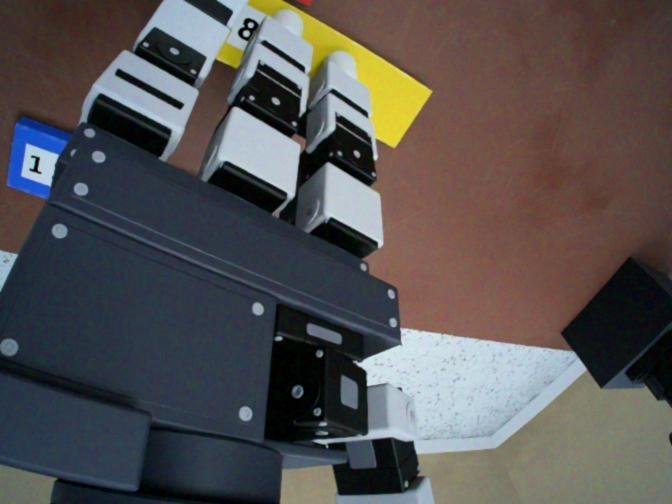

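Request:
move:
  arm3: {"target": [-0.472, 0.315, 0.864, 0.1404, 0.7967, 0.5789, 0.1020], "speed": 0.06}
  cameras: ["arm3_cam_wrist"]

Scene clock: 1924.23 s.
Joint torques (N m): arm1=[0.03 2.55 8.05 1.57 0.21 0.07] | arm2=[0.44 0.97 8.38 2 0.02 0.03] | arm3=[-3.25 -14.04 4.25 -0.36 0.15 0.05] | arm4=[0.44 1.79 10.61 1.87 0.1 -0.15]
Motor temperatures (°C): arm1=[28 33 32 27 26 27] | arm2=[25 24 39 26 26 25] | arm3=[29 31 41 27 25 25] | arm4=[30 25 38 25 23 25]
Heat: arm1: hottest joint2_rad 33 °C; arm2: hottest joint3_rad 39 °C; arm3: hottest joint3_rad 41 °C; arm4: hottest joint3_rad 38 °C.
move: arm3 off_target
Joint velocities: within noise
arm1, arm2, arm4: as last shown
arm3.joint_positions: joint1_rad=+1.471 joint2_rad=+1.771 joint3_rad=+1.154 joint4_rad=-0.978 joint5_rad=+0.349 joint6_rad=+1.775 hand_index_mcp=+0.743 hand_index_abd=-0.039 hand_index_pip=+0.570 hand_index_dip=+0.693 hand_middle_mcp=+0.746 hand_middle_abd=-0.006 hand_middle_pip=+0.570 hand_middle_dip=+0.693 hand_ring_mcp=+0.851 hand_ring_abd=+0.002 hand_ring_pip=+0.106 hand_ring_dip=+0.303 hand_thumb_cmc=+1.000 hand_thumb_axl=+0.678 hand_thumb_mcp=+0.948 hand_thumb_ipl=+0.498 hand_current_limit=+0.400 hand_speed=-0.600
arm3.joint_status: not commanded
arm3.hand_state: goal,blocked,goal,goal,goal,goal,goal,goal,goal,goal,goal,goal,goal,goal,goal,goal
arm3.index_mcp_current_ma: -7
arm3.index_abd_current_ma: -41
arm3.index_pip_current_ma: -2
arm3.index_dip_current_ma: -1
arm3.middle_mcp_current_ma: -4
arm3.middle_abd_current_ma: -2
arm3.middle_pip_current_ma: -3
arm3.middle_dip_current_ma: -1
arm3.ring_mcp_current_ma: 0
arm3.ring_abd_current_ma: 0
arm3.ring_pip_current_ma: 2
arm3.ring_dip_current_ma: 1
arm3.thumb_cmc_current_ma: 0
arm3.thumb_axl_current_ma: 0
arm3.thumb_mcp_current_ma: -1
arm3.thumb_ipl_current_ma: -1
arm3.hand_goal_index_mcp: 0.754
arm3.hand_goal_index_abd: 0.000
arm3.hand_goal_index_pip: 0.576
arm3.hand_goal_index_dip: 0.696
arm3.hand_goal_middle_mcp: 0.754
arm3.hand_goal_middle_abd: 0.000
arm3.hand_goal_middle_pip: 0.576
arm3.hand_goal_middle_dip: 0.696
arm3.hand_goal_ring_mcp: 0.850
arm3.hand_goal_ring_abd: 0.000
arm3.hand_goal_ring_pip: 0.100
arm3.hand_goal_ring_dip: 0.300
arm3.hand_goal_thumb_cmc: 1.000
arm3.hand_goal_thumb_axl: 0.678
arm3.hand_goal_thumb_mcp: 0.950
arm3.hand_goal_thumb_ipl: 0.500
arm3.hand: x=-0.4756 y=+0.3336 z=+0.8830 quat_wxyz=(+0.124, +0.792, +0.585, +0.122) (m; scene frame)
arm3.hand_target: x=-0.4725 y=+0.3148 z=+0.8650 quat_wxyz=(+0.140, +0.797, +0.579, +0.102) (m; scene frame)
arm3.hand_status: off_target (0.027 m and 3.1 deg from the pose sent, 0.172 m and 5.7 deg at the start)
pictures: arm3_cam_wrist
camera_calibration:
arm3_cam_wrist: T_world_to_cam=[[0.344159, -0.924702, 0.162729, 0.363785], [-0.783465, -0.187319, 0.592532, -0.900781], [-0.517433, -0.331418, -0.788939, 0.683512], [0, 0, 0, 1]] pos_world=[-0.477259, 0.394187, 1.01379]

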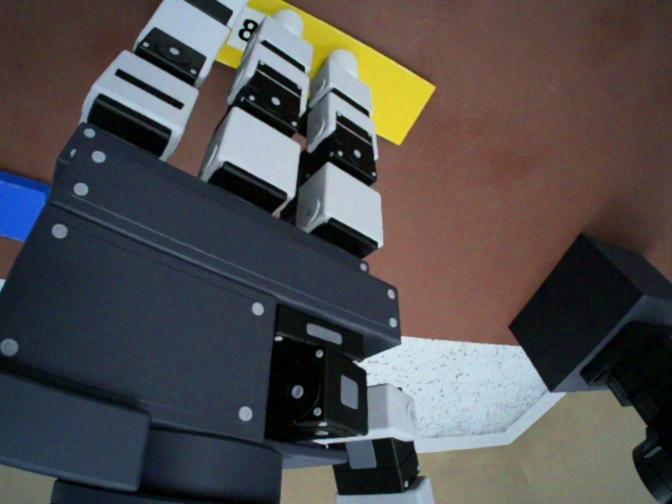

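Request:
move:
  arm3: {"target": [-0.397, 0.170, 0.861, 0.1518, 0.8613, 0.4775, 0.0842], "speed": 0.06}
  cameras: ["arm3_cam_wrist"]

Scene clock: 1930.33 s.
Joint torques (N m): arm1=[0.03 2.61 8.03 1.57 0.21 0.06] | arm2=[0.44 1.03 8.36 2.02 0.03 0.03] | arm3=[-3.72 -10.05 3.55 -0.27 0.28 -0.1] | arm4=[0.44 1.85 10.62 1.87 0.09 -0.16]
Motor temperatures (°C): arm1=[28 33 32 27 26 27] | arm2=[25 24 39 26 26 25] | arm3=[29 31 41 27 25 25] | arm4=[30 25 38 25 23 25]
Heat: arm1: hottest joint2_rad 33 °C; arm2: hottest joint3_rad 39 °C; arm3: hottest joint3_rad 41 °C; arm4: hottest joint3_rad 38 °C.
move: arm3 off_target
Joint velocities: within noise
arm1, arm2, arm4: as last shown
arm3.joint_positions: joint1_rad=+1.189 joint2_rad=+1.576 joint3_rad=+0.884 joint4_rad=-0.881 joint5_rad=+0.349 joint6_rad=+1.744 hand_index_mcp=+0.744 hand_index_abd=-0.040 hand_index_pip=+0.570 hand_index_dip=+0.693 hand_middle_mcp=+0.753 hand_middle_abd=-0.005 hand_middle_pip=+0.574 hand_middle_dip=+0.693 hand_ring_mcp=+0.851 hand_ring_abd=+0.002 hand_ring_pip=+0.106 hand_ring_dip=+0.303 hand_thumb_cmc=+1.000 hand_thumb_axl=+0.678 hand_thumb_mcp=+0.948 hand_thumb_ipl=+0.498 hand_current_limit=+0.400 hand_speed=-0.600
arm3.joint_status: not commanded
arm3.hand_state: goal,blocked,goal,goal,goal,goal,goal,goal,goal,goal,goal,goal,goal,goal,goal,goal
arm3.index_mcp_current_ma: -6
arm3.index_abd_current_ma: -42
arm3.index_pip_current_ma: -2
arm3.index_dip_current_ma: -1
arm3.middle_mcp_current_ma: 0
arm3.middle_abd_current_ma: -2
arm3.middle_pip_current_ma: -1
arm3.middle_dip_current_ma: -1
arm3.ring_mcp_current_ma: 0
arm3.ring_abd_current_ma: 0
arm3.ring_pip_current_ma: 2
arm3.ring_dip_current_ma: 1
arm3.thumb_cmc_current_ma: 0
arm3.thumb_axl_current_ma: 0
arm3.thumb_mcp_current_ma: -1
arm3.thumb_ipl_current_ma: -1
arm3.hand_goal_index_mcp: 0.754
arm3.hand_goal_index_abd: 0.000
arm3.hand_goal_index_pip: 0.576
arm3.hand_goal_index_dip: 0.696
arm3.hand_goal_middle_mcp: 0.754
arm3.hand_goal_middle_abd: 0.000
arm3.hand_goal_middle_pip: 0.576
arm3.hand_goal_middle_dip: 0.696
arm3.hand_goal_ring_mcp: 0.850
arm3.hand_goal_ring_abd: 0.000
arm3.hand_goal_ring_pip: 0.100
arm3.hand_goal_ring_dip: 0.300
arm3.hand_goal_thumb_cmc: 1.000
arm3.hand_goal_thumb_axl: 0.678
arm3.hand_goal_thumb_mcp: 0.950
arm3.hand_goal_thumb_ipl: 0.500
arm3.hand: x=-0.3967 y=+0.1912 z=+0.8801 quat_wxyz=(+0.135, +0.860, +0.480, +0.109) (m; scene frame)
arm3.hand_target: x=-0.3979 y=+0.1700 z=+0.8624 quat_wxyz=(+0.151, +0.861, +0.477, +0.084) (m; scene frame)
arm3.hand_status: off_target (0.029 m and 3.4 deg from the pose sent, 0.183 m and 15.6 deg at the start)
pictures: arm3_cam_wrist
camera_calibration:
arm3_cam_wrist: T_world_to_cam=[[0.101344, -0.982976, 0.153259, 0.128597], [-0.807128, 0.00882283, 0.590311, -0.908845], [-0.581613, -0.183524, -0.792493, 0.624256], [0, 0, 0, 1]] pos_world=[-0.383511, 0.248992, 1.01151]

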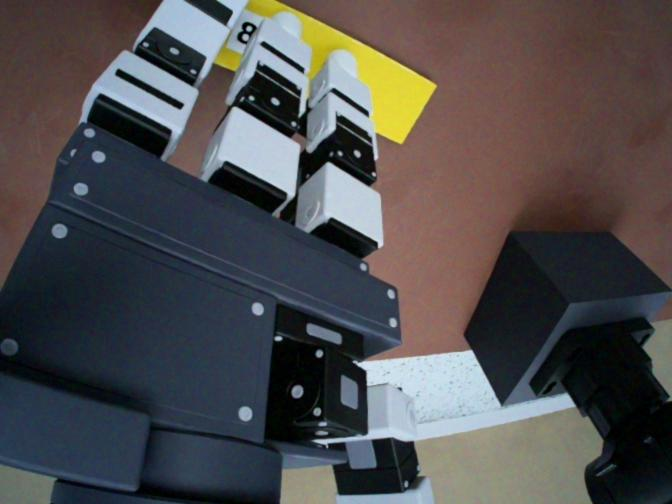

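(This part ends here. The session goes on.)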